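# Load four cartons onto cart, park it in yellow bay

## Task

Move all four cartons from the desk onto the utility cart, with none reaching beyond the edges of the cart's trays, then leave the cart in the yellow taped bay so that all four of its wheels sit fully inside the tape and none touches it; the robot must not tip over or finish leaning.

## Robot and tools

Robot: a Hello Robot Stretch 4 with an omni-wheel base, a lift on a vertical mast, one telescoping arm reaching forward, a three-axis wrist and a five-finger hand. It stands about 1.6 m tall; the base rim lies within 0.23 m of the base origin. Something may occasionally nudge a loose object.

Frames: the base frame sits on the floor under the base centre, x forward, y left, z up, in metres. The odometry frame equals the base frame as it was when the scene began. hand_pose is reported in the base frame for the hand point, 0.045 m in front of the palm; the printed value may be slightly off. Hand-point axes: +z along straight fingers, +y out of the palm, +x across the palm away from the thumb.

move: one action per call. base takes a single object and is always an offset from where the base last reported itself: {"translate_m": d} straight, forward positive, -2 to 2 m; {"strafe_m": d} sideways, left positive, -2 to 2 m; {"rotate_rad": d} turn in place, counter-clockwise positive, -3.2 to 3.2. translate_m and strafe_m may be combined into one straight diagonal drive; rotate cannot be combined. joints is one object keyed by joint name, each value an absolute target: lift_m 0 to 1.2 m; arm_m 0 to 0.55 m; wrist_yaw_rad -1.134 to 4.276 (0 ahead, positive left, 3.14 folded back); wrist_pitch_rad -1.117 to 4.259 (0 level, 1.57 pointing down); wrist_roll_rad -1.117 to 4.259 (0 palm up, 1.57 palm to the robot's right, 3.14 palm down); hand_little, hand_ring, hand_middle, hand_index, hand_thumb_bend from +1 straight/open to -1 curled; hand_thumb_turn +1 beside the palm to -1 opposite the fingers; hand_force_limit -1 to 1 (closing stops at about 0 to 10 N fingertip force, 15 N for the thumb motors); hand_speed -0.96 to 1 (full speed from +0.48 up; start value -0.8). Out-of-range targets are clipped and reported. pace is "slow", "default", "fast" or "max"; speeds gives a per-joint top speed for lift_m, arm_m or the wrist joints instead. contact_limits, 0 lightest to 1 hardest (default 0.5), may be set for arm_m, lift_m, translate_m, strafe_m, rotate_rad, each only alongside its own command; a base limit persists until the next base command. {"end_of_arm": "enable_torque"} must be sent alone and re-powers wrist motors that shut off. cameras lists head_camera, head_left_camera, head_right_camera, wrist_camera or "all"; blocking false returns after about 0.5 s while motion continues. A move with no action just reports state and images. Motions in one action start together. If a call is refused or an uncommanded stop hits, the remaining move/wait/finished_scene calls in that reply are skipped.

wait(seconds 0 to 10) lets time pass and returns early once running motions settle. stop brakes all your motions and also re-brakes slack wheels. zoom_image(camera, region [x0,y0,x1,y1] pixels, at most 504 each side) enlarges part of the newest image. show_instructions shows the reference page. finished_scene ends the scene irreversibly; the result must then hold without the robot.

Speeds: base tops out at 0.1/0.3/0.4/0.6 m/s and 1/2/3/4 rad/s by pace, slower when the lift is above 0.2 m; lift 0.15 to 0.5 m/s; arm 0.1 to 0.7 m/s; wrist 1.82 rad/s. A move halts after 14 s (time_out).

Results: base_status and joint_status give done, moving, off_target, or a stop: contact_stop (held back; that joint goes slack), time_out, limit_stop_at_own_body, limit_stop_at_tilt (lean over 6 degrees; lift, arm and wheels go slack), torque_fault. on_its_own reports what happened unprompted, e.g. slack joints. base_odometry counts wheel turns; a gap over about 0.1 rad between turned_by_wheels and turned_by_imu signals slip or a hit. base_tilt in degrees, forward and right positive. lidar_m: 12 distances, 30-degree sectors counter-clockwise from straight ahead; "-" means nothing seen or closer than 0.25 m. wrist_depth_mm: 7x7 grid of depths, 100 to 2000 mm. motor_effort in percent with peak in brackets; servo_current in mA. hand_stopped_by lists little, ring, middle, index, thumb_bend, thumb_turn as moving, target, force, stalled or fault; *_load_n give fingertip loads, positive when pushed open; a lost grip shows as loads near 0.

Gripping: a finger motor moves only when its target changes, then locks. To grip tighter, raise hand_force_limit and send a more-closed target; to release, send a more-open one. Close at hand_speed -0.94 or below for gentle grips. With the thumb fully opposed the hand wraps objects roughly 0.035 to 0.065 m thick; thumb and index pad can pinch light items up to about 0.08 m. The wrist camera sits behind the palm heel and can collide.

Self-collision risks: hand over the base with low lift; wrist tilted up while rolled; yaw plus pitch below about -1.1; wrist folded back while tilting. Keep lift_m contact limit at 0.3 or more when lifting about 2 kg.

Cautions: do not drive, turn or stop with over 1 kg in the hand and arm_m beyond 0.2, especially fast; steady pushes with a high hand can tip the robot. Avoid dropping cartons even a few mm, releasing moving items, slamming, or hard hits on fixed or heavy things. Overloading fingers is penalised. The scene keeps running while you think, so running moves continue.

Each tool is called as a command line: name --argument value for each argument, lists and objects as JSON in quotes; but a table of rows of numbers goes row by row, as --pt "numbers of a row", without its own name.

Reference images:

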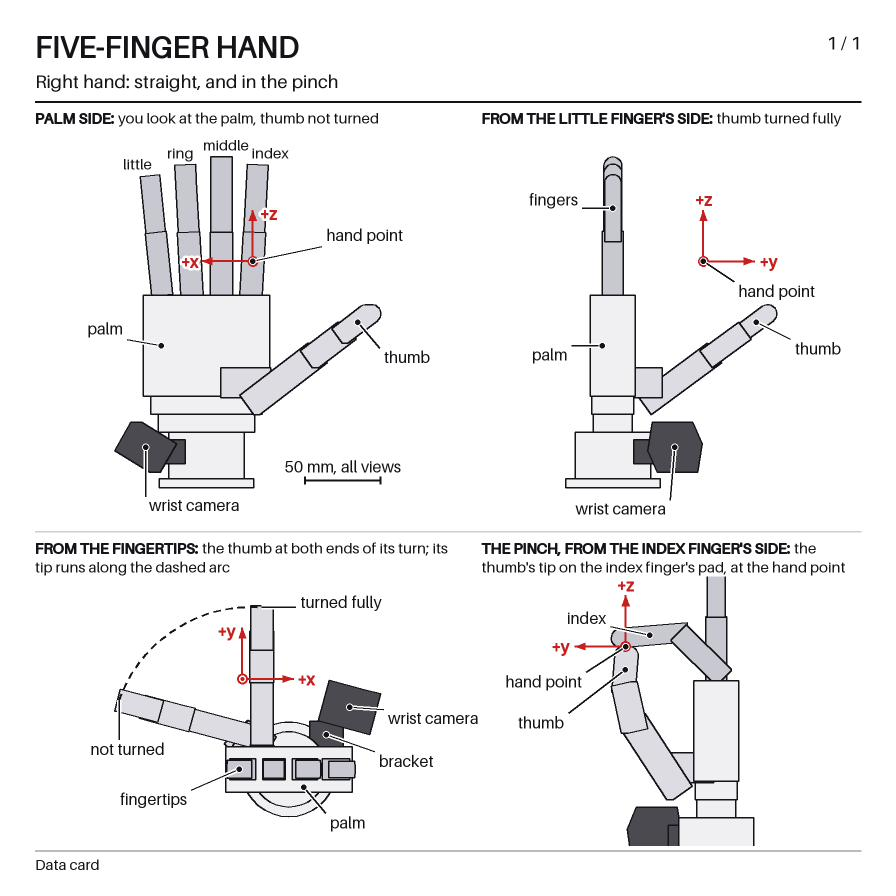

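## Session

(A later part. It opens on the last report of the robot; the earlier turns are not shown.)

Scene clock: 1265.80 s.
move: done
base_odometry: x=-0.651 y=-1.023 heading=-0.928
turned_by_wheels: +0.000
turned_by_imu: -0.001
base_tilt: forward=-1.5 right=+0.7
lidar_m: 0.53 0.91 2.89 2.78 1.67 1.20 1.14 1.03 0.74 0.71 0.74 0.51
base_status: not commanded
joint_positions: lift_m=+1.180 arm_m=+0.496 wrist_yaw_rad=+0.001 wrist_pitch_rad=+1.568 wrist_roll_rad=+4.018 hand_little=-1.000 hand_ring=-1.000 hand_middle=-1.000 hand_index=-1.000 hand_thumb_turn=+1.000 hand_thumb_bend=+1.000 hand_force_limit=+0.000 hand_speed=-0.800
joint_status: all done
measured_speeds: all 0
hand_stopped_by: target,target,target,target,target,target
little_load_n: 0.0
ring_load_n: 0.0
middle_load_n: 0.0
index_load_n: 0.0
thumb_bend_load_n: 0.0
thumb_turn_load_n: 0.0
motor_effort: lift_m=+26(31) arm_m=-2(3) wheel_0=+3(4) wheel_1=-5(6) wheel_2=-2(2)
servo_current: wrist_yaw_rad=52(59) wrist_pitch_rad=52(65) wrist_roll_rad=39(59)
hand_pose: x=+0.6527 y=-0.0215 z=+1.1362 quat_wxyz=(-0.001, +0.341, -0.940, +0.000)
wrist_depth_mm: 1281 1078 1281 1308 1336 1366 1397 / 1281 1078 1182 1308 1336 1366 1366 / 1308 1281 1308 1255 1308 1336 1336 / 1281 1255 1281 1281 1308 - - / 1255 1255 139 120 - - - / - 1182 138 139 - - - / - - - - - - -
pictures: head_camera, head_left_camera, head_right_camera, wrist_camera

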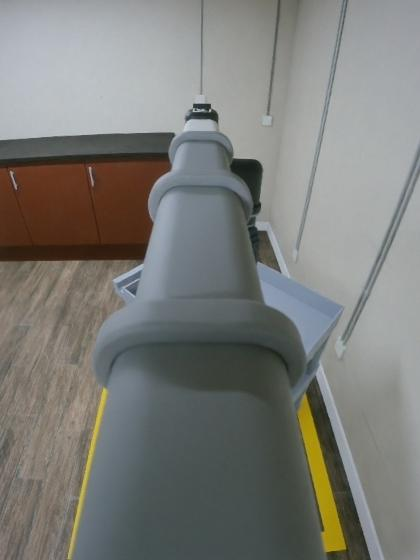

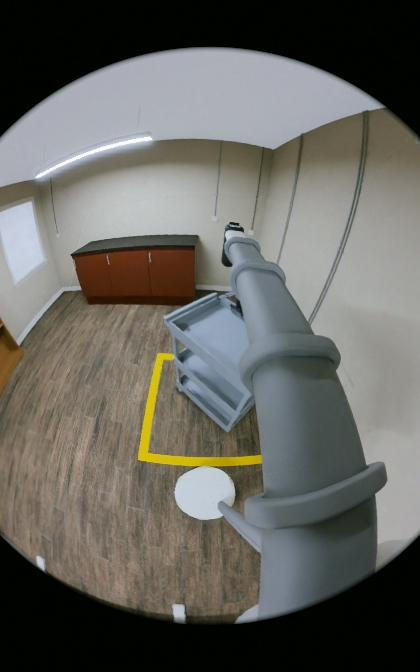

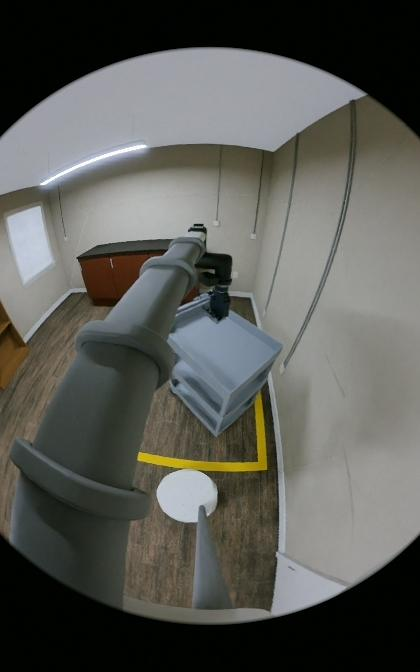

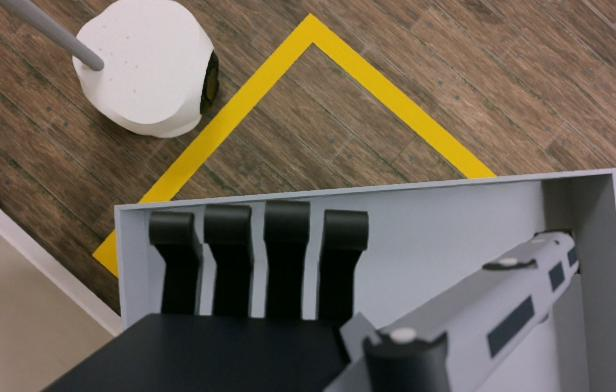

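move --base '{"translate_m": 0.2, "strafe_m": 0.214}' --joints '{"wrist_roll_rad": 0.877, "arm_m": 0.498}' --cameras '["wrist_camera", "head_left_camera"]'

Scene clock: 1346.97 s.
move: done
base_odometry: x=-0.360 y=-1.055 heading=-0.928
turned_by_wheels: +0.000
turned_by_imu: -0.002
base_tilt: forward=-1.5 right=+0.7
lidar_m: 0.54 2.08 2.65 2.55 2.95 1.41 1.35 1.32 0.97 0.91 0.46 0.45
base_status: done
joint_positions: lift_m=+1.180 arm_m=+0.498 wrist_yaw_rad=+0.001 wrist_pitch_rad=+1.568 wrist_roll_rad=+0.879 hand_little=-1.000 hand_ring=-1.000 hand_middle=-1.000 hand_index=-1.000 hand_thumb_turn=+1.000 hand_thumb_bend=+1.000 hand_force_limit=+0.000 hand_speed=-0.800
joint_status: all done
measured_speeds: all 0
hand_stopped_by: target,target,target,target,target,target
little_load_n: 0.0
ring_load_n: 0.0
middle_load_n: 0.5
index_load_n: 0.0
thumb_bend_load_n: 0.0
thumb_turn_load_n: 0.0
motor_effort: lift_m=+26(27) arm_m=+4(6) wheel_0=-3(8) wheel_1=+1(12) wheel_2=-3(11)
servo_current: wrist_yaw_rad=46(59) wrist_pitch_rad=46(72) wrist_roll_rad=33(104)
hand_pose: x=+0.6842 y=-0.1534 z=+1.1364 quat_wxyz=(+0.000, +0.941, +0.339, +0.001)
wrist_depth_mm: 1281 433 - - - - - / 1281 436 - - - - - / 1255 424 - - - - - / 1255 430 - - - - - / 1255 424 139 120 - - - / 1255 1255 138 139 - - - / 1255 - - - - - -
pictures: head_left_camera, wrist_camera

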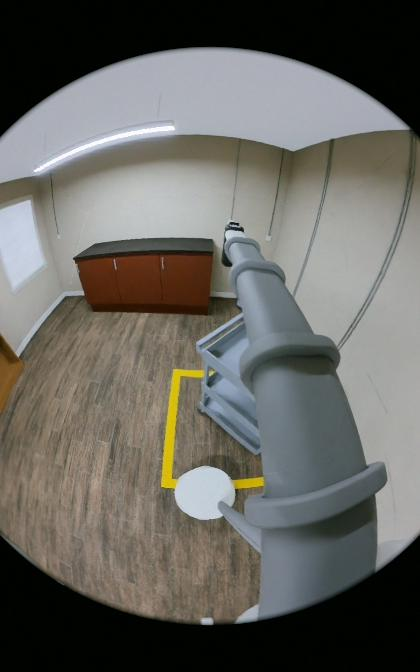

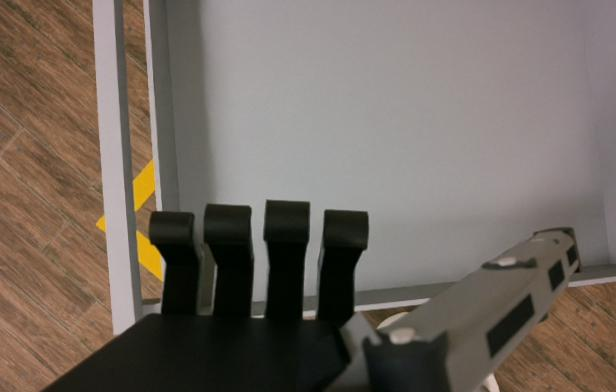

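move --joints '{"lift_m": 0.93}'

move --joints '{"lift_m": 0.855}' --speeds '{"lift_m": 0.08}' --contact_limits '{"lift_m": 0.2}' --cameras '["wrist_camera"]'

move --base '{"translate_m": -0.138, "strafe_m": 0.144}' --pace "slow" --cameras '["wrist_camera", "head_left_camera", "head_right_camera"]'

Scene clock: 1363.77 s.
move: done
base_odometry: x=-0.360 y=-1.055 heading=-0.928
turned_by_wheels: +0.000
turned_by_imu: -0.002
base_tilt: forward=-1.5 right=+0.7
lidar_m: 0.52 2.09 2.65 2.54 2.94 1.43 1.34 1.32 0.97 0.92 0.47 0.46
base_status: not commanded
joint_positions: lift_m=+0.930 arm_m=+0.498 wrist_yaw_rad=+0.001 wrist_pitch_rad=+1.568 wrist_roll_rad=+0.879 hand_little=-1.000 hand_ring=-1.000 hand_middle=-1.000 hand_index=-1.000 hand_thumb_turn=+1.000 hand_thumb_bend=+1.000 hand_force_limit=+0.000 hand_speed=-0.800
joint_status: all done
measured_speeds: all 0
hand_stopped_by: target,target,target,target,target,target
little_load_n: 0.0
ring_load_n: 0.0
middle_load_n: 0.0
index_load_n: 0.0
thumb_bend_load_n: 0.0
thumb_turn_load_n: 0.0
motor_effort: lift_m=+14(25) arm_m=+4(4) wheel_0=-3(3) wheel_1=+1(2) wheel_2=-2(3)
servo_current: wrist_yaw_rad=46(52) wrist_pitch_rad=46(65) wrist_roll_rad=59(72)
hand_pose: x=+0.6842 y=-0.1534 z=+0.8873 quat_wxyz=(+0.000, +0.941, +0.339, +0.001)
wrist_depth_mm: 241 244 249 251 255 256 - / 227 243 247 250 254 256 - / 233 243 246 249 252 255 - / 229 241 244 247 252 255 256 / 216 239 139 120 250 254 - / 219 238 138 139 248 - - / 206 - - - - - -
pictures: none

Scene clock: 1365.27 s.
move: done
base_odometry: x=-0.360 y=-1.055 heading=-0.928
turned_by_wheels: +0.000
turned_by_imu: -0.001
base_tilt: forward=-1.5 right=+0.7
lidar_m: 0.56 2.09 2.63 2.54 2.94 1.43 1.34 1.32 0.96 0.91 0.46 0.46
base_status: not commanded
joint_positions: lift_m=+0.856 arm_m=+0.498 wrist_yaw_rad=+0.001 wrist_pitch_rad=+1.568 wrist_roll_rad=+0.879 hand_little=-1.000 hand_ring=-1.000 hand_middle=-1.000 hand_index=-1.000 hand_thumb_turn=+1.000 hand_thumb_bend=+1.000 hand_force_limit=+0.000 hand_speed=-0.800
joint_status: all done
measured_speeds: all 0
hand_stopped_by: target,target,target,target,target,target
little_load_n: 0.0
ring_load_n: 0.0
middle_load_n: 0.0
index_load_n: 0.0
thumb_bend_load_n: 0.0
thumb_turn_load_n: 0.0
motor_effort: lift_m=+14(17) arm_m=+4(4) wheel_0=-3(3) wheel_1=+1(2) wheel_2=-3(3)
servo_current: wrist_yaw_rad=46(52) wrist_pitch_rad=33(65) wrist_roll_rad=39(59)
contact_limits: lift_m 0.2
hand_pose: x=+0.6842 y=-0.1534 z=+0.8123 quat_wxyz=(+0.000, +0.941, +0.339, +0.001)
wrist_depth_mm: 167 170 172 175 177 180 181 / 167 170 171 174 176 178 181 / 167 169 171 174 176 178 180 / 166 168 170 172 175 177 179 / 166 167 139 120 175 176 - / 164 167 138 139 173 - - / 163 - - - - - -

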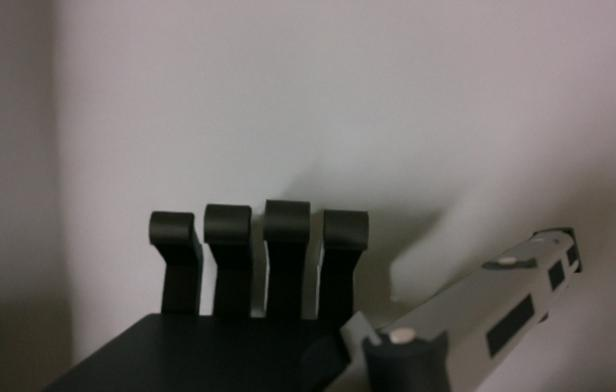

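Scene clock: 1368.53 s.
move: done
base_odometry: x=-0.327 y=-0.858 heading=-0.928
turned_by_wheels: +0.000
turned_by_imu: -0.004
base_tilt: forward=-1.5 right=+0.7
lidar_m: 0.60 2.23 2.47 2.40 2.78 1.27 1.21 1.52 1.13 1.06 0.62 0.57
base_status: done
joint_positions: lift_m=+0.855 arm_m=+0.498 wrist_yaw_rad=+0.002 wrist_pitch_rad=+1.568 wrist_roll_rad=+0.878 hand_little=-1.000 hand_ring=-1.000 hand_middle=-1.000 hand_index=-1.000 hand_thumb_turn=+1.000 hand_thumb_bend=+1.000 hand_force_limit=+0.000 hand_speed=-0.800
joint_status: not commanded
measured_speeds: all 0
hand_stopped_by: target,target,target,target,target,target
little_load_n: 0.0
ring_load_n: 0.0
middle_load_n: 0.0
index_load_n: 0.0
thumb_bend_load_n: 0.0
thumb_turn_load_n: 0.0
motor_effort: lift_m=+15(15) arm_m=-5(5) wheel_0=-2(15) wheel_1=+4(7) wheel_2=+2(9)
servo_current: wrist_yaw_rad=46(65) wrist_pitch_rad=33(65) wrist_roll_rad=39(65)
contact_limits: lift_m 0.2
hand_pose: x=+0.6846 y=-0.1534 z=+0.8122 quat_wxyz=(+0.000, +0.940, +0.341, +0.001)
wrist_depth_mm: 169 171 173 175 178 180 181 / 168 170 173 175 177 179 180 / 165 169 171 173 175 177 179 / 146 168 171 172 175 177 178 / 137 167 139 120 174 175 - / 128 166 138 139 173 - - / 114 - - - - - -
pictures: head_left_camera, head_right_camera, wrist_camera

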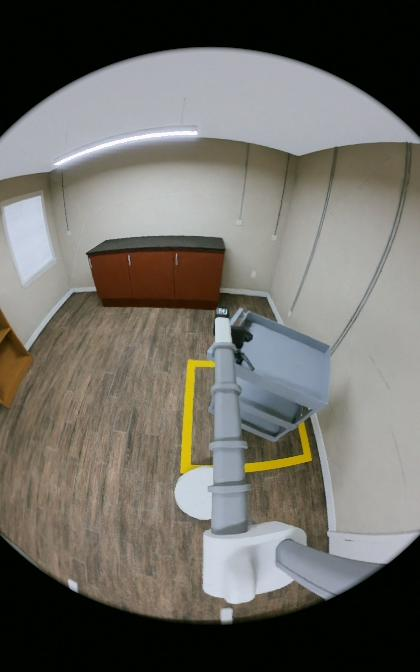

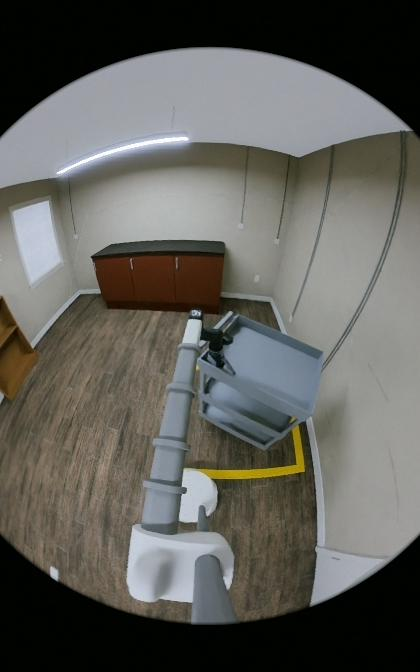

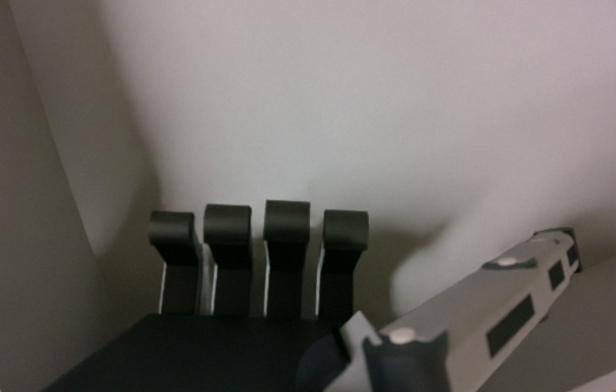

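move --base '{"translate_m": -0.1, "strafe_m": 0.05}' --pace "slow" --cameras '["wrist_camera", "head_left_camera", "head_right_camera"]'

Scene clock: 1379.43 s.
move: done
base_odometry: x=-0.347 y=-0.748 heading=-0.928
turned_by_wheels: -0.001
turned_by_imu: -0.004
base_tilt: forward=-1.5 right=+0.7
lidar_m: 0.60 2.32 2.47 2.37 2.73 1.19 1.12 1.17 1.18 1.10 0.68 0.61
base_status: done
joint_positions: lift_m=+0.855 arm_m=+0.498 wrist_yaw_rad=+0.001 wrist_pitch_rad=+1.570 wrist_roll_rad=+0.878 hand_little=-1.000 hand_ring=-1.000 hand_middle=-1.000 hand_index=-1.000 hand_thumb_turn=+1.000 hand_thumb_bend=+1.000 hand_force_limit=+0.000 hand_speed=-0.800
joint_status: not commanded
measured_speeds: all 0
hand_stopped_by: target,target,target,target,target,target
little_load_n: 0.0
ring_load_n: 0.0
middle_load_n: 0.0
index_load_n: 0.0
thumb_bend_load_n: 0.0
thumb_turn_load_n: 0.0
motor_effort: lift_m=+15(15) arm_m=-4(5) wheel_0=-7(10) wheel_1=-5(7) wheel_2=+2(9)
servo_current: wrist_yaw_rad=39(52) wrist_pitch_rad=46(72) wrist_roll_rad=46(59)
contact_limits: lift_m 0.2
hand_pose: x=+0.6841 y=-0.1534 z=+0.8122 quat_wxyz=(+0.000, +0.940, +0.340, +0.001)
wrist_depth_mm: 164 167 170 173 176 180 - / 165 167 169 173 176 179 182 / 164 166 169 173 176 179 182 / 145 166 168 171 176 179 180 / 125 165 139 120 176 177 - / 111 147 138 139 175 - - / 109 - - - - - -
pictures: head_left_camera, head_right_camera, wrist_camera

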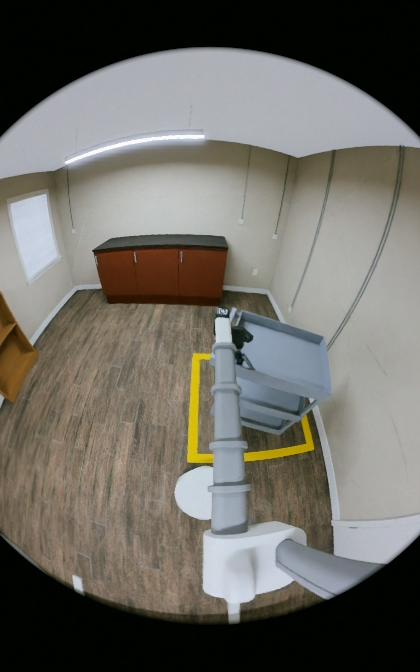

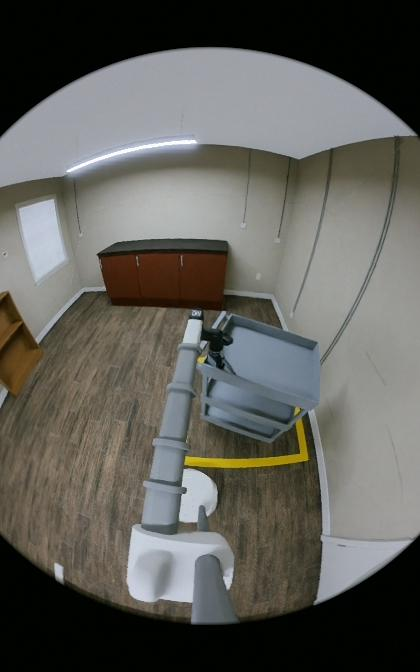

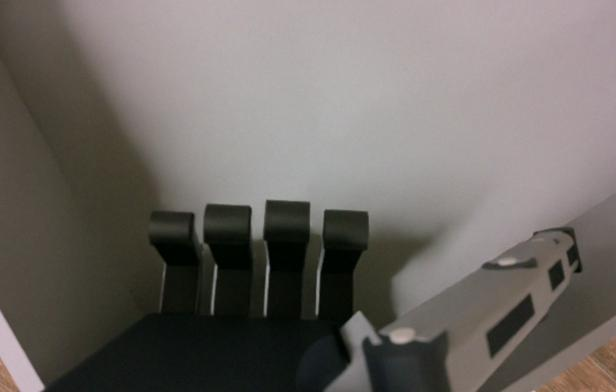

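move --base '{"translate_m": -0.085, "strafe_m": 0.02}' --pace "slow" --cameras '["wrist_camera", "head_right_camera"]'

Scene clock: 1393.60 s.
move: done
base_odometry: x=-0.382 y=-0.668 heading=-0.929
turned_by_wheels: +0.000
turned_by_imu: -0.001
base_tilt: forward=-1.5 right=+0.7
lidar_m: 0.60 2.42 2.45 2.39 1.52 1.10 1.03 1.06 1.19 1.14 0.72 0.61
base_status: done
joint_positions: lift_m=+0.855 arm_m=+0.498 wrist_yaw_rad=+0.001 wrist_pitch_rad=+1.570 wrist_roll_rad=+0.878 hand_little=-1.000 hand_ring=-1.000 hand_middle=-1.000 hand_index=-1.000 hand_thumb_turn=+1.000 hand_thumb_bend=+1.000 hand_force_limit=+0.000 hand_speed=-0.800
joint_status: not commanded
measured_speeds: all 0
hand_stopped_by: target,target,target,target,target,target
little_load_n: 0.0
ring_load_n: 0.0
middle_load_n: 0.0
index_load_n: 0.0
thumb_bend_load_n: 0.0
thumb_turn_load_n: 0.0
motor_effort: lift_m=+15(15) arm_m=-4(4) wheel_0=-4(13) wheel_1=-3(8) wheel_2=+2(8)
servo_current: wrist_yaw_rad=39(52) wrist_pitch_rad=52(72) wrist_roll_rad=46(59)
contact_limits: lift_m 0.2
hand_pose: x=+0.6841 y=-0.1534 z=+0.8122 quat_wxyz=(+0.000, +0.940, +0.340, +0.001)
wrist_depth_mm: 164 167 170 173 176 179 181 / 164 167 169 173 176 179 182 / 164 166 169 172 176 178 181 / 163 166 169 172 175 178 180 / 141 165 139 120 176 177 - / 121 157 138 139 175 - - / 109 - - - - - -
pictures: head_right_camera, wrist_camera

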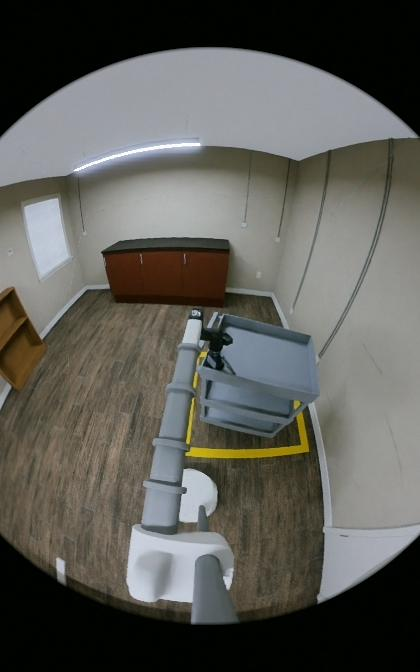

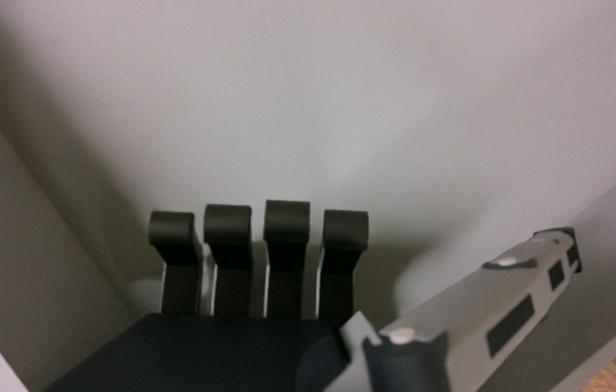

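move --base '{"translate_m": 0.012, "strafe_m": -0.003}' --pace "slow"

move --joints '{"lift_m": 1.18}'

move --joints '{"wrist_roll_rad": 0.0, "arm_m": 0.25}' --cameras '["wrist_camera", "head_left_camera", "head_right_camera"]'

Scene clock: 1405.43 s.
move: done
base_odometry: x=-0.377 y=-0.679 heading=-0.929
turned_by_wheels: +0.000
turned_by_imu: -0.002
base_tilt: forward=-1.5 right=+0.7
lidar_m: 0.59 2.39 2.46 2.37 1.57 1.10 1.04 1.10 1.20 1.13 0.71 0.59
base_status: done
joint_positions: lift_m=+0.855 arm_m=+0.498 wrist_yaw_rad=+0.001 wrist_pitch_rad=+1.570 wrist_roll_rad=+0.878 hand_little=-1.000 hand_ring=-1.000 hand_middle=-1.000 hand_index=-1.000 hand_thumb_turn=+1.000 hand_thumb_bend=+1.000 hand_force_limit=+0.000 hand_speed=-0.800
joint_status: not commanded
measured_speeds: all 0
hand_stopped_by: target,target,target,target,target,target
little_load_n: 0.0
ring_load_n: 0.0
middle_load_n: 0.0
index_load_n: 0.5
thumb_bend_load_n: 0.0
thumb_turn_load_n: 0.0
motor_effort: lift_m=+15(15) arm_m=-4(4) wheel_0=+4(7) wheel_1=+3(5) wheel_2=-4(9)
servo_current: wrist_yaw_rad=52(52) wrist_pitch_rad=46(72) wrist_roll_rad=33(59)
contact_limits: lift_m 0.2
hand_pose: x=+0.6841 y=-0.1534 z=+0.8122 quat_wxyz=(+0.000, +0.940, +0.340, +0.001)
wrist_depth_mm: 164 167 170 173 176 180 181 / 164 167 169 173 176 179 181 / 164 167 170 173 176 178 181 / 163 166 169 172 175 178 181 / 141 165 139 120 175 177 - / 121 157 138 138 174 - - / 108 - - - - - -
pictures: none

Scene clock: 1407.80 s.
move: done
base_odometry: x=-0.377 y=-0.679 heading=-0.929
turned_by_wheels: +0.000
turned_by_imu: -0.001
base_tilt: forward=-1.5 right=+0.7
lidar_m: 0.58 2.39 2.44 2.37 1.55 1.10 1.04 1.60 1.20 1.13 0.71 0.58
base_status: not commanded
joint_positions: lift_m=+1.179 arm_m=+0.498 wrist_yaw_rad=+0.001 wrist_pitch_rad=+1.570 wrist_roll_rad=+0.878 hand_little=-1.000 hand_ring=-1.000 hand_middle=-1.000 hand_index=-1.000 hand_thumb_turn=+1.000 hand_thumb_bend=+1.000 hand_force_limit=+0.000 hand_speed=-0.800
joint_status: all done
measured_speeds: all 0
hand_stopped_by: target,target,target,target,target,target
little_load_n: 0.0
ring_load_n: 0.0
middle_load_n: 0.0
index_load_n: 0.0
thumb_bend_load_n: 0.0
thumb_turn_load_n: 0.0
motor_effort: lift_m=+26(31) arm_m=-4(4) wheel_0=+5(5) wheel_1=+3(3) wheel_2=-5(5)
servo_current: wrist_yaw_rad=46(52) wrist_pitch_rad=39(65) wrist_roll_rad=26(65)
hand_pose: x=+0.6841 y=-0.1534 z=+1.1363 quat_wxyz=(+0.000, +0.940, +0.340, +0.001)
wrist_depth_mm: 418 - - - - - - / 1205 - - - - - - / 1255 427 - - - - 1366 / 1205 1255 - - - 1336 1336 / 1205 1281 139 120 1336 1336 - / 1205 1255 138 139 1308 - - / 1229 - - - - - -
pictures: none

Scene clock: 1409.67 s.
move: done
base_odometry: x=-0.377 y=-0.679 heading=-0.929
turned_by_wheels: +0.000
turned_by_imu: -0.001
base_tilt: forward=-1.5 right=+0.7
lidar_m: 0.58 2.39 2.46 2.37 1.56 1.09 1.02 1.62 1.20 1.14 0.72 0.58
base_status: not commanded
joint_positions: lift_m=+1.179 arm_m=+0.250 wrist_yaw_rad=+0.001 wrist_pitch_rad=+1.570 wrist_roll_rad=+0.002 hand_little=-1.000 hand_ring=-1.000 hand_middle=-1.000 hand_index=-1.000 hand_thumb_turn=+1.000 hand_thumb_bend=+1.000 hand_force_limit=+0.000 hand_speed=-0.800
joint_status: all done
measured_speeds: all 0
hand_stopped_by: target,target,target,target,target,target
little_load_n: 0.0
ring_load_n: 0.0
middle_load_n: 0.0
index_load_n: 0.0
thumb_bend_load_n: 0.0
thumb_turn_load_n: 0.0
motor_effort: lift_m=+26(27) arm_m=-5(7) wheel_0=+4(5) wheel_1=+3(3) wheel_2=-4(5)
servo_current: wrist_yaw_rad=46(52) wrist_pitch_rad=52(72) wrist_roll_rad=46(104)
hand_pose: x=+0.4815 y=-0.1183 z=+1.1364 quat_wxyz=(+0.000, +0.708, +0.707, +0.000)
wrist_depth_mm: 1255 1281 436 - - - - / 1255 1281 1255 - - - - / 1255 1255 1281 - - - - / 1255 1281 1308 1255 1281 1308 1308 / 1229 1281 142 131 1336 1308 - / 1229 1255 138 140 1308 - - / 1255 - - - - - -
pictures: head_left_camera, head_right_camera, wrist_camera

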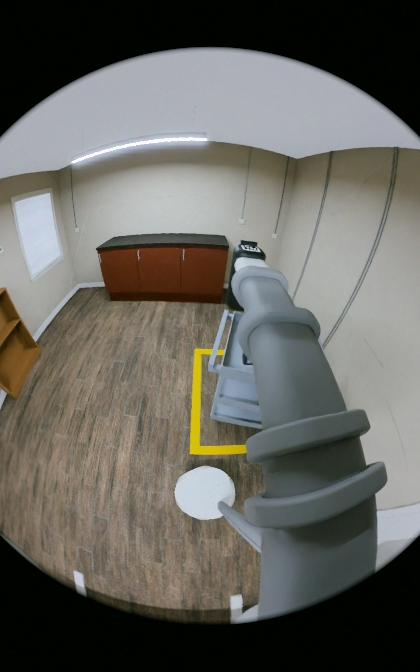

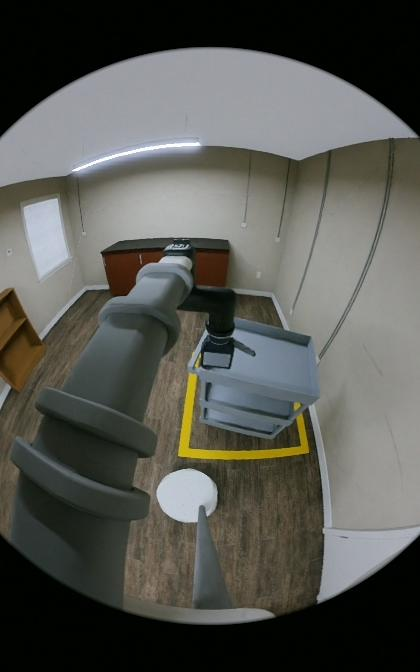

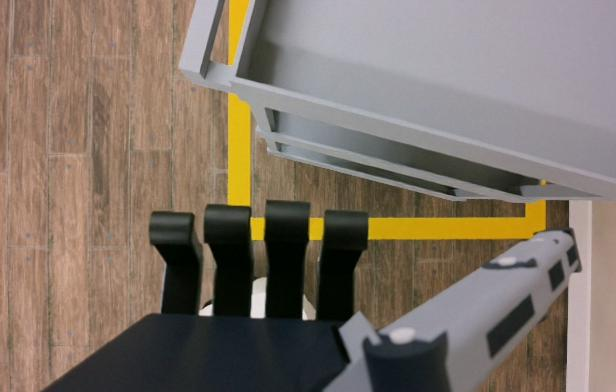

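move --base '{"strafe_m": -0.41}' --joints '{"wrist_roll_rad": 3.14, "arm_m": 0.22}'

move --joints '{"lift_m": 0.844}' --cameras '["wrist_camera", "head_left_camera", "head_right_camera"]'

Scene clock: 1459.80 s.
move: done
base_odometry: x=-0.705 y=-0.925 heading=-0.929
turned_by_wheels: +0.000
turned_by_imu: +0.000
base_tilt: forward=-1.5 right=+0.8
lidar_m: 0.49 0.56 2.87 2.76 1.52 1.09 1.04 1.05 0.76 0.72 0.78 0.49
base_status: done
joint_positions: lift_m=+1.180 arm_m=+0.220 wrist_yaw_rad=+0.001 wrist_pitch_rad=+1.570 wrist_roll_rad=+3.138 hand_little=-1.000 hand_ring=-1.000 hand_middle=-1.000 hand_index=-1.000 hand_thumb_turn=+1.000 hand_thumb_bend=+1.000 hand_force_limit=+0.000 hand_speed=-0.800
joint_status: all done
measured_speeds: all 0
hand_stopped_by: target,target,target,target,target,target
little_load_n: 0.0
ring_load_n: 0.0
middle_load_n: 0.0
index_load_n: 0.0
thumb_bend_load_n: -0.5
thumb_turn_load_n: 0.0
motor_effort: lift_m=+26(27) arm_m=-4(5) wheel_0=+1(12) wheel_1=-1(11) wheel_2=+0(3)
servo_current: wrist_yaw_rad=39(59) wrist_pitch_rad=52(72) wrist_roll_rad=46(111)
hand_pose: x=+0.3310 y=-0.0569 z=+1.1363 quat_wxyz=(+0.000, +0.709, -0.705, +0.000)
wrist_depth_mm: - 1308 1308 1281 1336 1366 1366 / - 1308 1308 1078 1336 1336 1336 / - 1281 1255 1098 1336 1308 1366 / - 1281 1281 1308 1281 1308 1336 / - 1229 141 131 1308 1336 - / - 1229 138 138 - - - / - - - - - - -
pictures: none

Scene clock: 1462.20 s.
move: done
base_odometry: x=-0.705 y=-0.925 heading=-0.929
turned_by_wheels: +0.000
turned_by_imu: -0.001
base_tilt: forward=-1.5 right=+0.7
lidar_m: 0.49 0.57 2.88 2.75 1.52 1.09 1.04 1.04 0.76 0.73 0.76 0.50
base_status: not commanded
joint_positions: lift_m=+0.844 arm_m=+0.220 wrist_yaw_rad=+0.001 wrist_pitch_rad=+1.570 wrist_roll_rad=+3.138 hand_little=-1.000 hand_ring=-1.000 hand_middle=-1.000 hand_index=-1.000 hand_thumb_turn=+1.000 hand_thumb_bend=+1.000 hand_force_limit=+0.000 hand_speed=-0.800
joint_status: all done
measured_speeds: all 0
hand_stopped_by: target,target,target,target,target,target
little_load_n: 0.0
ring_load_n: 0.0
middle_load_n: 0.0
index_load_n: 0.5
thumb_bend_load_n: 0.0
thumb_turn_load_n: 0.0
motor_effort: lift_m=+14(24) arm_m=-4(5) wheel_0=+0(1) wheel_1=+0(1) wheel_2=+0(1)
servo_current: wrist_yaw_rad=46(59) wrist_pitch_rad=52(72) wrist_roll_rad=26(65)
hand_pose: x=+0.3310 y=-0.0569 z=+0.8012 quat_wxyz=(+0.000, +0.709, -0.705, +0.000)
wrist_depth_mm: 946 960 991 759 759 991 1025 / 931 960 946 750 778 991 1008 / 931 931 960 768 976 976 1008 / 917 917 960 960 976 976 991 / 917 931 141 131 976 976 - / 917 917 137 138 - - - / 917 - - - - - -
pictures: head_left_camera, head_right_camera, wrist_camera

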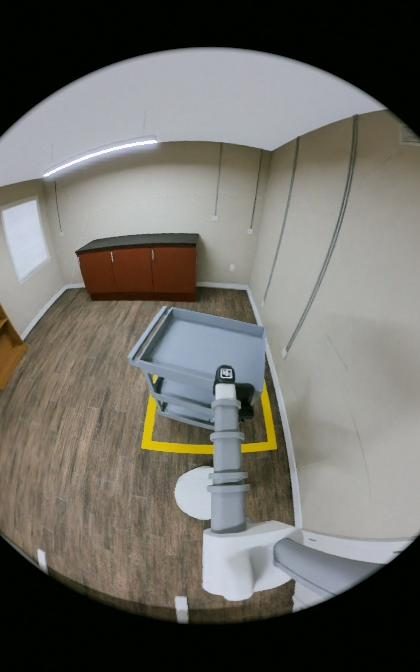

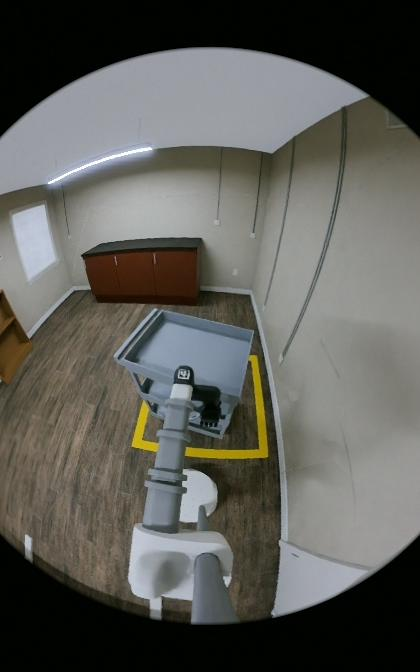

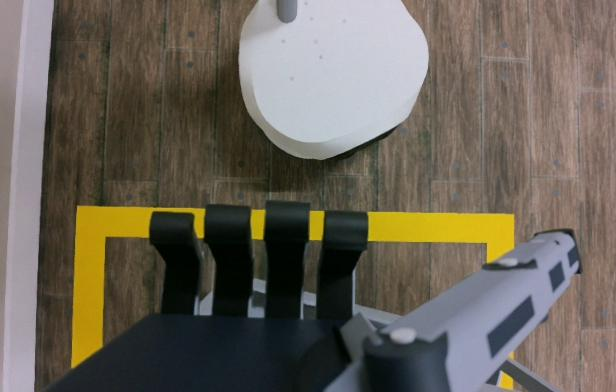

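move --base '{"translate_m": 0.16}' --pace "slow" --cameras '["wrist_camera", "head_left_camera", "head_right_camera"]'

Scene clock: 1469.80 s.
move: done
base_odometry: x=-0.610 y=-1.053 heading=-0.928
turned_by_wheels: +0.000
turned_by_imu: -0.003
base_tilt: forward=-1.5 right=+0.7
lidar_m: 0.40 0.42 2.87 2.75 1.78 1.27 1.20 1.05 0.77 0.73 0.76 0.42
base_status: done
joint_positions: lift_m=+0.844 arm_m=+0.220 wrist_yaw_rad=-0.002 wrist_pitch_rad=+1.572 wrist_roll_rad=+3.139 hand_little=-1.000 hand_ring=-1.000 hand_middle=-1.000 hand_index=-1.000 hand_thumb_turn=+1.000 hand_thumb_bend=+1.000 hand_force_limit=+0.000 hand_speed=-0.800
joint_status: not commanded
measured_speeds: all 0
hand_stopped_by: target,target,target,target,target,target
little_load_n: 0.0
ring_load_n: 0.0
middle_load_n: 0.0
index_load_n: 0.0
thumb_bend_load_n: 0.0
thumb_turn_load_n: 0.0
motor_effort: lift_m=+14(15) arm_m=+5(5) wheel_0=+2(8) wheel_1=+4(8) wheel_2=-5(15)
servo_current: wrist_yaw_rad=46(52) wrist_pitch_rad=46(65) wrist_roll_rad=39(65)
hand_pose: x=+0.3303 y=-0.0566 z=+0.8013 quat_wxyz=(+0.000, +0.707, -0.707, +0.000)
wrist_depth_mm: 946 960 960 759 768 1008 1008 / 946 976 960 750 768 991 1008 / 931 931 960 759 991 991 991 / 917 946 946 976 976 976 991 / 917 931 141 120 - 960 - / 904 - 138 139 - - - / - - - - - - -
pictures: head_left_camera, head_right_camera, wrist_camera

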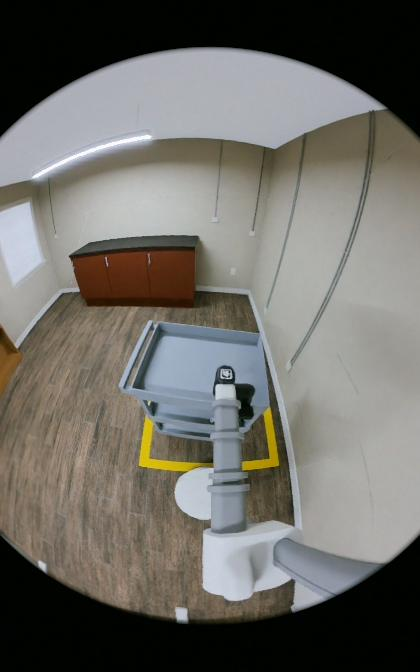

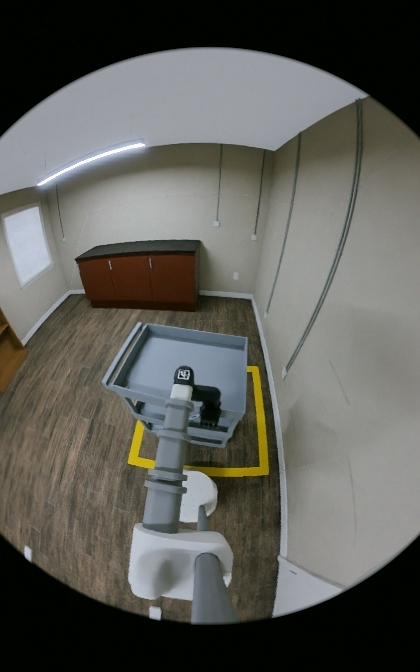

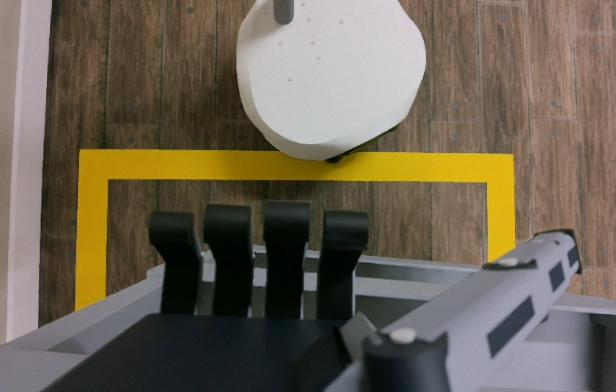

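move --base '{"translate_m": -0.1}' --pace "slow"

move --joints '{"lift_m": 1.18}'

move --base '{"strafe_m": 0.3}' --joints '{"wrist_roll_rad": 0.0, "arm_m": 0.2}' --cameras '["wrist_camera", "head_left_camera", "head_right_camera"]'

Scene clock: 1482.43 s.
move: done
base_odometry: x=-0.669 y=-0.973 heading=-0.929
turned_by_wheels: +0.000
turned_by_imu: -0.001
base_tilt: forward=-1.5 right=+0.7
lidar_m: 0.51 0.55 2.89 2.76 1.64 1.15 1.09 1.04 0.74 0.73 0.75 0.51
base_status: done
joint_positions: lift_m=+0.844 arm_m=+0.220 wrist_yaw_rad=-0.002 wrist_pitch_rad=+1.572 wrist_roll_rad=+3.139 hand_little=-1.000 hand_ring=-1.000 hand_middle=-1.000 hand_index=-1.000 hand_thumb_turn=+1.000 hand_thumb_bend=+1.000 hand_force_limit=+0.000 hand_speed=-0.800
joint_status: not commanded
measured_speeds: all 0
hand_stopped_by: target,target,target,target,target,target
little_load_n: 0.0
ring_load_n: 0.0
middle_load_n: 0.0
index_load_n: 0.0
thumb_bend_load_n: 0.0
thumb_turn_load_n: 0.0
motor_effort: lift_m=+14(15) arm_m=+4(4) wheel_0=-5(7) wheel_1=-5(7) wheel_2=+5(9)
servo_current: wrist_yaw_rad=46(52) wrist_pitch_rad=52(65) wrist_roll_rad=33(59)
hand_pose: x=+0.3303 y=-0.0566 z=+0.8013 quat_wxyz=(+0.000, +0.707, -0.707, +0.000)
wrist_depth_mm: 946 960 976 759 768 991 1008 / 946 946 960 750 768 991 1008 / 931 931 946 759 960 991 991 / 917 946 960 946 991 976 991 / 917 946 141 131 976 960 - / 904 917 138 139 - - - / 917 - - - - - -
pictures: none

Scene clock: 1484.83 s.
move: done
base_odometry: x=-0.669 y=-0.973 heading=-0.929
turned_by_wheels: +0.000
turned_by_imu: -0.001
base_tilt: forward=-1.5 right=+0.8
lidar_m: 0.50 0.54 2.85 2.76 1.64 1.15 1.10 1.03 0.77 0.72 0.76 0.51
base_status: not commanded
joint_positions: lift_m=+1.180 arm_m=+0.220 wrist_yaw_rad=-0.002 wrist_pitch_rad=+1.572 wrist_roll_rad=+3.139 hand_little=-1.000 hand_ring=-1.000 hand_middle=-1.000 hand_index=-1.000 hand_thumb_turn=+1.000 hand_thumb_bend=+1.000 hand_force_limit=+0.000 hand_speed=-0.800
joint_status: all done
measured_speeds: all 0
hand_stopped_by: target,target,target,target,target,target
little_load_n: 0.0
ring_load_n: 0.0
middle_load_n: 0.0
index_load_n: 0.0
thumb_bend_load_n: 0.0
thumb_turn_load_n: 0.0
motor_effort: lift_m=+26(31) arm_m=+4(4) wheel_0=-4(5) wheel_1=-5(5) wheel_2=+5(5)
servo_current: wrist_yaw_rad=52(59) wrist_pitch_rad=39(65) wrist_roll_rad=39(59)
hand_pose: x=+0.3303 y=-0.0566 z=+1.1363 quat_wxyz=(+0.000, +0.707, -0.707, +0.000)
wrist_depth_mm: - 1281 1336 1308 1336 1336 1397 / - 1281 1281 1078 1336 1308 1366 / - 1255 1308 1060 1281 1336 1336 / - 1255 1281 1255 1308 1336 1336 / - 1281 141 131 1281 1308 - / - 1255 138 139 - - - / - - - - - - -
pictures: none

Scene clock: 1487.20 s.
move: done
base_odometry: x=-0.429 y=-0.793 heading=-0.929
turned_by_wheels: +0.000
turned_by_imu: -0.001
base_tilt: forward=-1.5 right=+0.8
lidar_m: 0.52 2.33 2.55 2.47 1.67 1.17 1.11 1.47 1.09 1.02 0.71 0.55
base_status: done
joint_positions: lift_m=+1.180 arm_m=+0.200 wrist_yaw_rad=-0.001 wrist_pitch_rad=+1.571 wrist_roll_rad=+0.002 hand_little=-1.000 hand_ring=-1.000 hand_middle=-1.000 hand_index=-1.000 hand_thumb_turn=+1.000 hand_thumb_bend=+1.000 hand_force_limit=+0.000 hand_speed=-0.800
joint_status: all done
measured_speeds: all 0
hand_stopped_by: target,target,target,target,target,target
little_load_n: 0.0
ring_load_n: 0.0
middle_load_n: 0.0
index_load_n: 0.0
thumb_bend_load_n: 0.0
thumb_turn_load_n: 0.0
motor_effort: lift_m=+26(27) arm_m=-4(6) wheel_0=-2(12) wheel_1=+0(11) wheel_2=+0(3)
servo_current: wrist_yaw_rad=52(52) wrist_pitch_rad=46(65) wrist_roll_rad=46(104)
hand_pose: x=+0.4308 y=-0.1185 z=+1.1363 quat_wxyz=(+0.000, +0.708, +0.706, +0.000)
wrist_depth_mm: 1255 430 - - - - - / 1255 439 - - - - - / 1281 1255 1281 - - - - / 1229 1281 1281 1281 1308 1366 1308 / 1255 1281 141 131 1308 1336 - / 1229 1255 138 139 1308 - - / 1229 - - - - - -
pictures: head_left_camera, head_right_camera, wrist_camera

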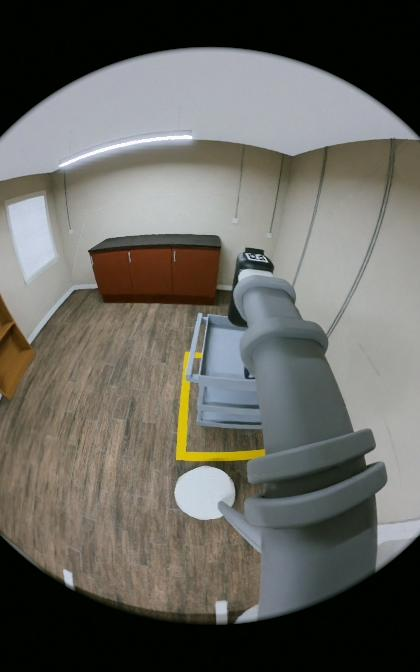

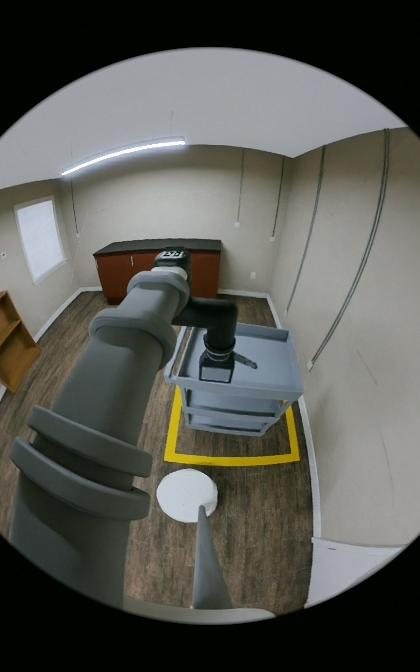

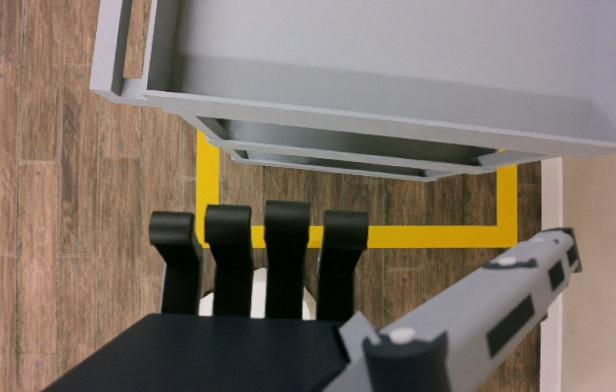

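move --base '{"strafe_m": -0.24}' --joints '{"wrist_roll_rad": 3.14, "arm_m": 0.22}'

move --joints '{"lift_m": 0.844}'

move --base '{"translate_m": 0.2}' --pace "slow" --cameras '["wrist_camera", "head_left_camera", "head_right_camera"]'

Scene clock: 1514.33 s.
move: done
base_odometry: x=-0.621 y=-0.937 heading=-0.929
turned_by_wheels: +0.000
turned_by_imu: -0.001
base_tilt: forward=-1.5 right=+0.8
lidar_m: 0.50 0.53 2.79 2.70 1.65 1.16 1.09 1.14 0.82 0.79 0.82 0.50
base_status: done
joint_positions: lift_m=+1.180 arm_m=+0.220 wrist_yaw_rad=-0.001 wrist_pitch_rad=+1.571 wrist_roll_rad=+3.138 hand_little=-1.000 hand_ring=-1.000 hand_middle=-1.000 hand_index=-1.000 hand_thumb_turn=+1.000 hand_thumb_bend=+1.000 hand_force_limit=+0.000 hand_speed=-0.800
joint_status: all done
measured_speeds: all 0
hand_stopped_by: target,target,target,target,target,target
little_load_n: 0.0
ring_load_n: 0.0
middle_load_n: 0.0
index_load_n: 0.0
thumb_bend_load_n: 0.0
thumb_turn_load_n: 0.0
motor_effort: lift_m=+26(26) arm_m=+4(6) wheel_0=+2(12) wheel_1=-3(12) wheel_2=+0(2)
servo_current: wrist_yaw_rad=46(52) wrist_pitch_rad=52(65) wrist_roll_rad=26(111)
hand_pose: x=+0.3304 y=-0.0568 z=+1.1363 quat_wxyz=(+0.000, +0.708, -0.706, +0.000)
wrist_depth_mm: - 1281 1336 1308 1336 1366 1397 / 1205 1255 1308 1098 1336 1336 1397 / 1205 1281 1308 1098 1336 1336 1366 / 1205 1255 1281 1281 1281 1336 1366 / 1182 1281 142 131 1308 1336 - / 1138 1229 138 139 - - - / - - - - - - -
pictures: none

Scene clock: 1516.73 s.
move: done
base_odometry: x=-0.621 y=-0.937 heading=-0.929
turned_by_wheels: +0.000
turned_by_imu: -0.001
base_tilt: forward=-1.5 right=+0.7
lidar_m: 0.50 0.54 2.80 2.70 1.63 1.15 1.10 1.11 0.84 0.78 0.82 0.52
base_status: not commanded
joint_positions: lift_m=+0.844 arm_m=+0.220 wrist_yaw_rad=-0.001 wrist_pitch_rad=+1.571 wrist_roll_rad=+3.138 hand_little=-1.000 hand_ring=-1.000 hand_middle=-1.000 hand_index=-1.000 hand_thumb_turn=+1.000 hand_thumb_bend=+1.000 hand_force_limit=+0.000 hand_speed=-0.800
joint_status: all done
measured_speeds: all 0
hand_stopped_by: target,target,target,target,target,target
little_load_n: 0.5
ring_load_n: 0.0
middle_load_n: 0.0
index_load_n: 0.0
thumb_bend_load_n: 0.0
thumb_turn_load_n: 0.0
motor_effort: lift_m=+14(25) arm_m=+4(5) wheel_0=+2(2) wheel_1=-3(3) wheel_2=+0(1)
servo_current: wrist_yaw_rad=52(59) wrist_pitch_rad=52(78) wrist_roll_rad=59(59)
hand_pose: x=+0.3304 y=-0.0568 z=+0.8013 quat_wxyz=(+0.000, +0.708, -0.706, +0.000)
wrist_depth_mm: 946 960 960 759 768 1008 1008 / 960 946 960 750 768 991 1008 / 931 946 960 759 976 976 991 / 917 931 946 976 976 991 976 / 917 931 142 131 960 976 - / 904 917 137 138 - - - / 891 - - - - - -
pictures: none

Scene clock: 1520.03 s.
move: done
base_odometry: x=-0.502 y=-1.097 heading=-0.929
turned_by_wheels: +0.000
turned_by_imu: -0.001
base_tilt: forward=-1.5 right=+0.8
lidar_m: 0.36 0.39 0.49 2.69 1.95 1.35 1.27 1.11 0.84 0.76 0.83 0.42
base_status: done
joint_positions: lift_m=+0.844 arm_m=+0.220 wrist_yaw_rad=-0.002 wrist_pitch_rad=+1.572 wrist_roll_rad=+3.139 hand_little=-1.000 hand_ring=-1.000 hand_middle=-1.000 hand_index=-1.000 hand_thumb_turn=+1.000 hand_thumb_bend=+1.000 hand_force_limit=+0.000 hand_speed=-0.800
joint_status: not commanded
measured_speeds: all 0
hand_stopped_by: target,target,target,target,target,target
little_load_n: 0.0
ring_load_n: 0.0
middle_load_n: 0.0
index_load_n: 0.0
thumb_bend_load_n: 0.0
thumb_turn_load_n: 0.0
motor_effort: lift_m=+14(15) arm_m=+4(5) wheel_0=+4(8) wheel_1=+5(7) wheel_2=-4(15)
servo_current: wrist_yaw_rad=52(52) wrist_pitch_rad=59(65) wrist_roll_rad=52(72)
hand_pose: x=+0.3302 y=-0.0566 z=+0.8013 quat_wxyz=(+0.000, +0.707, -0.707, +0.000)
wrist_depth_mm: 960 976 976 768 788 1025 1060 / 946 960 976 759 778 1008 1025 / 946 946 960 759 788 991 1025 / 931 931 946 960 960 976 1008 / 917 917 141 120 - 976 - / 917 917 137 139 - - - / - - - - - - -
pictures: head_left_camera, head_right_camera, wrist_camera

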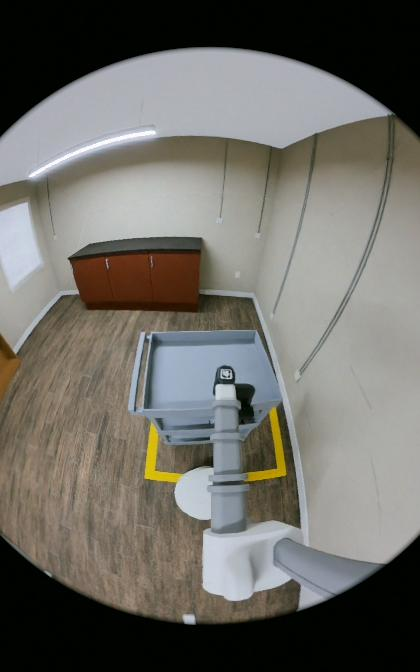

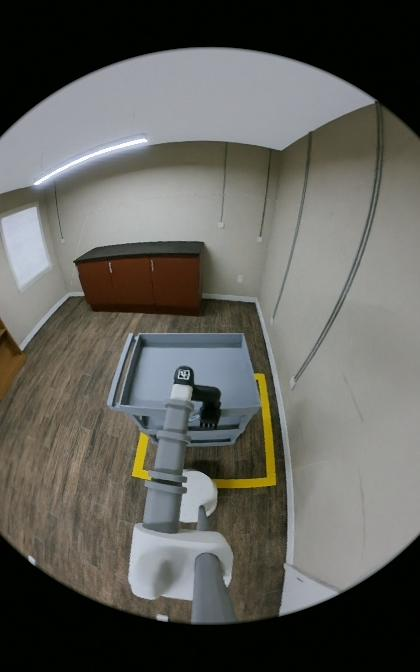

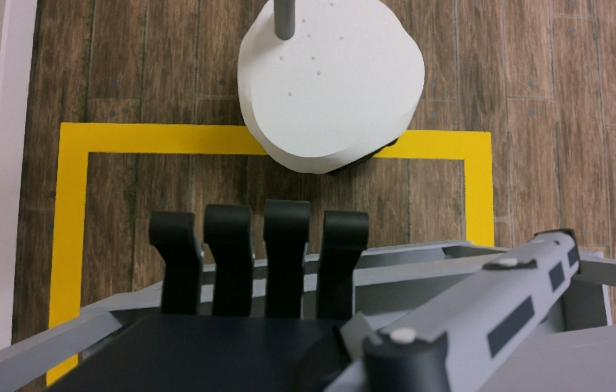

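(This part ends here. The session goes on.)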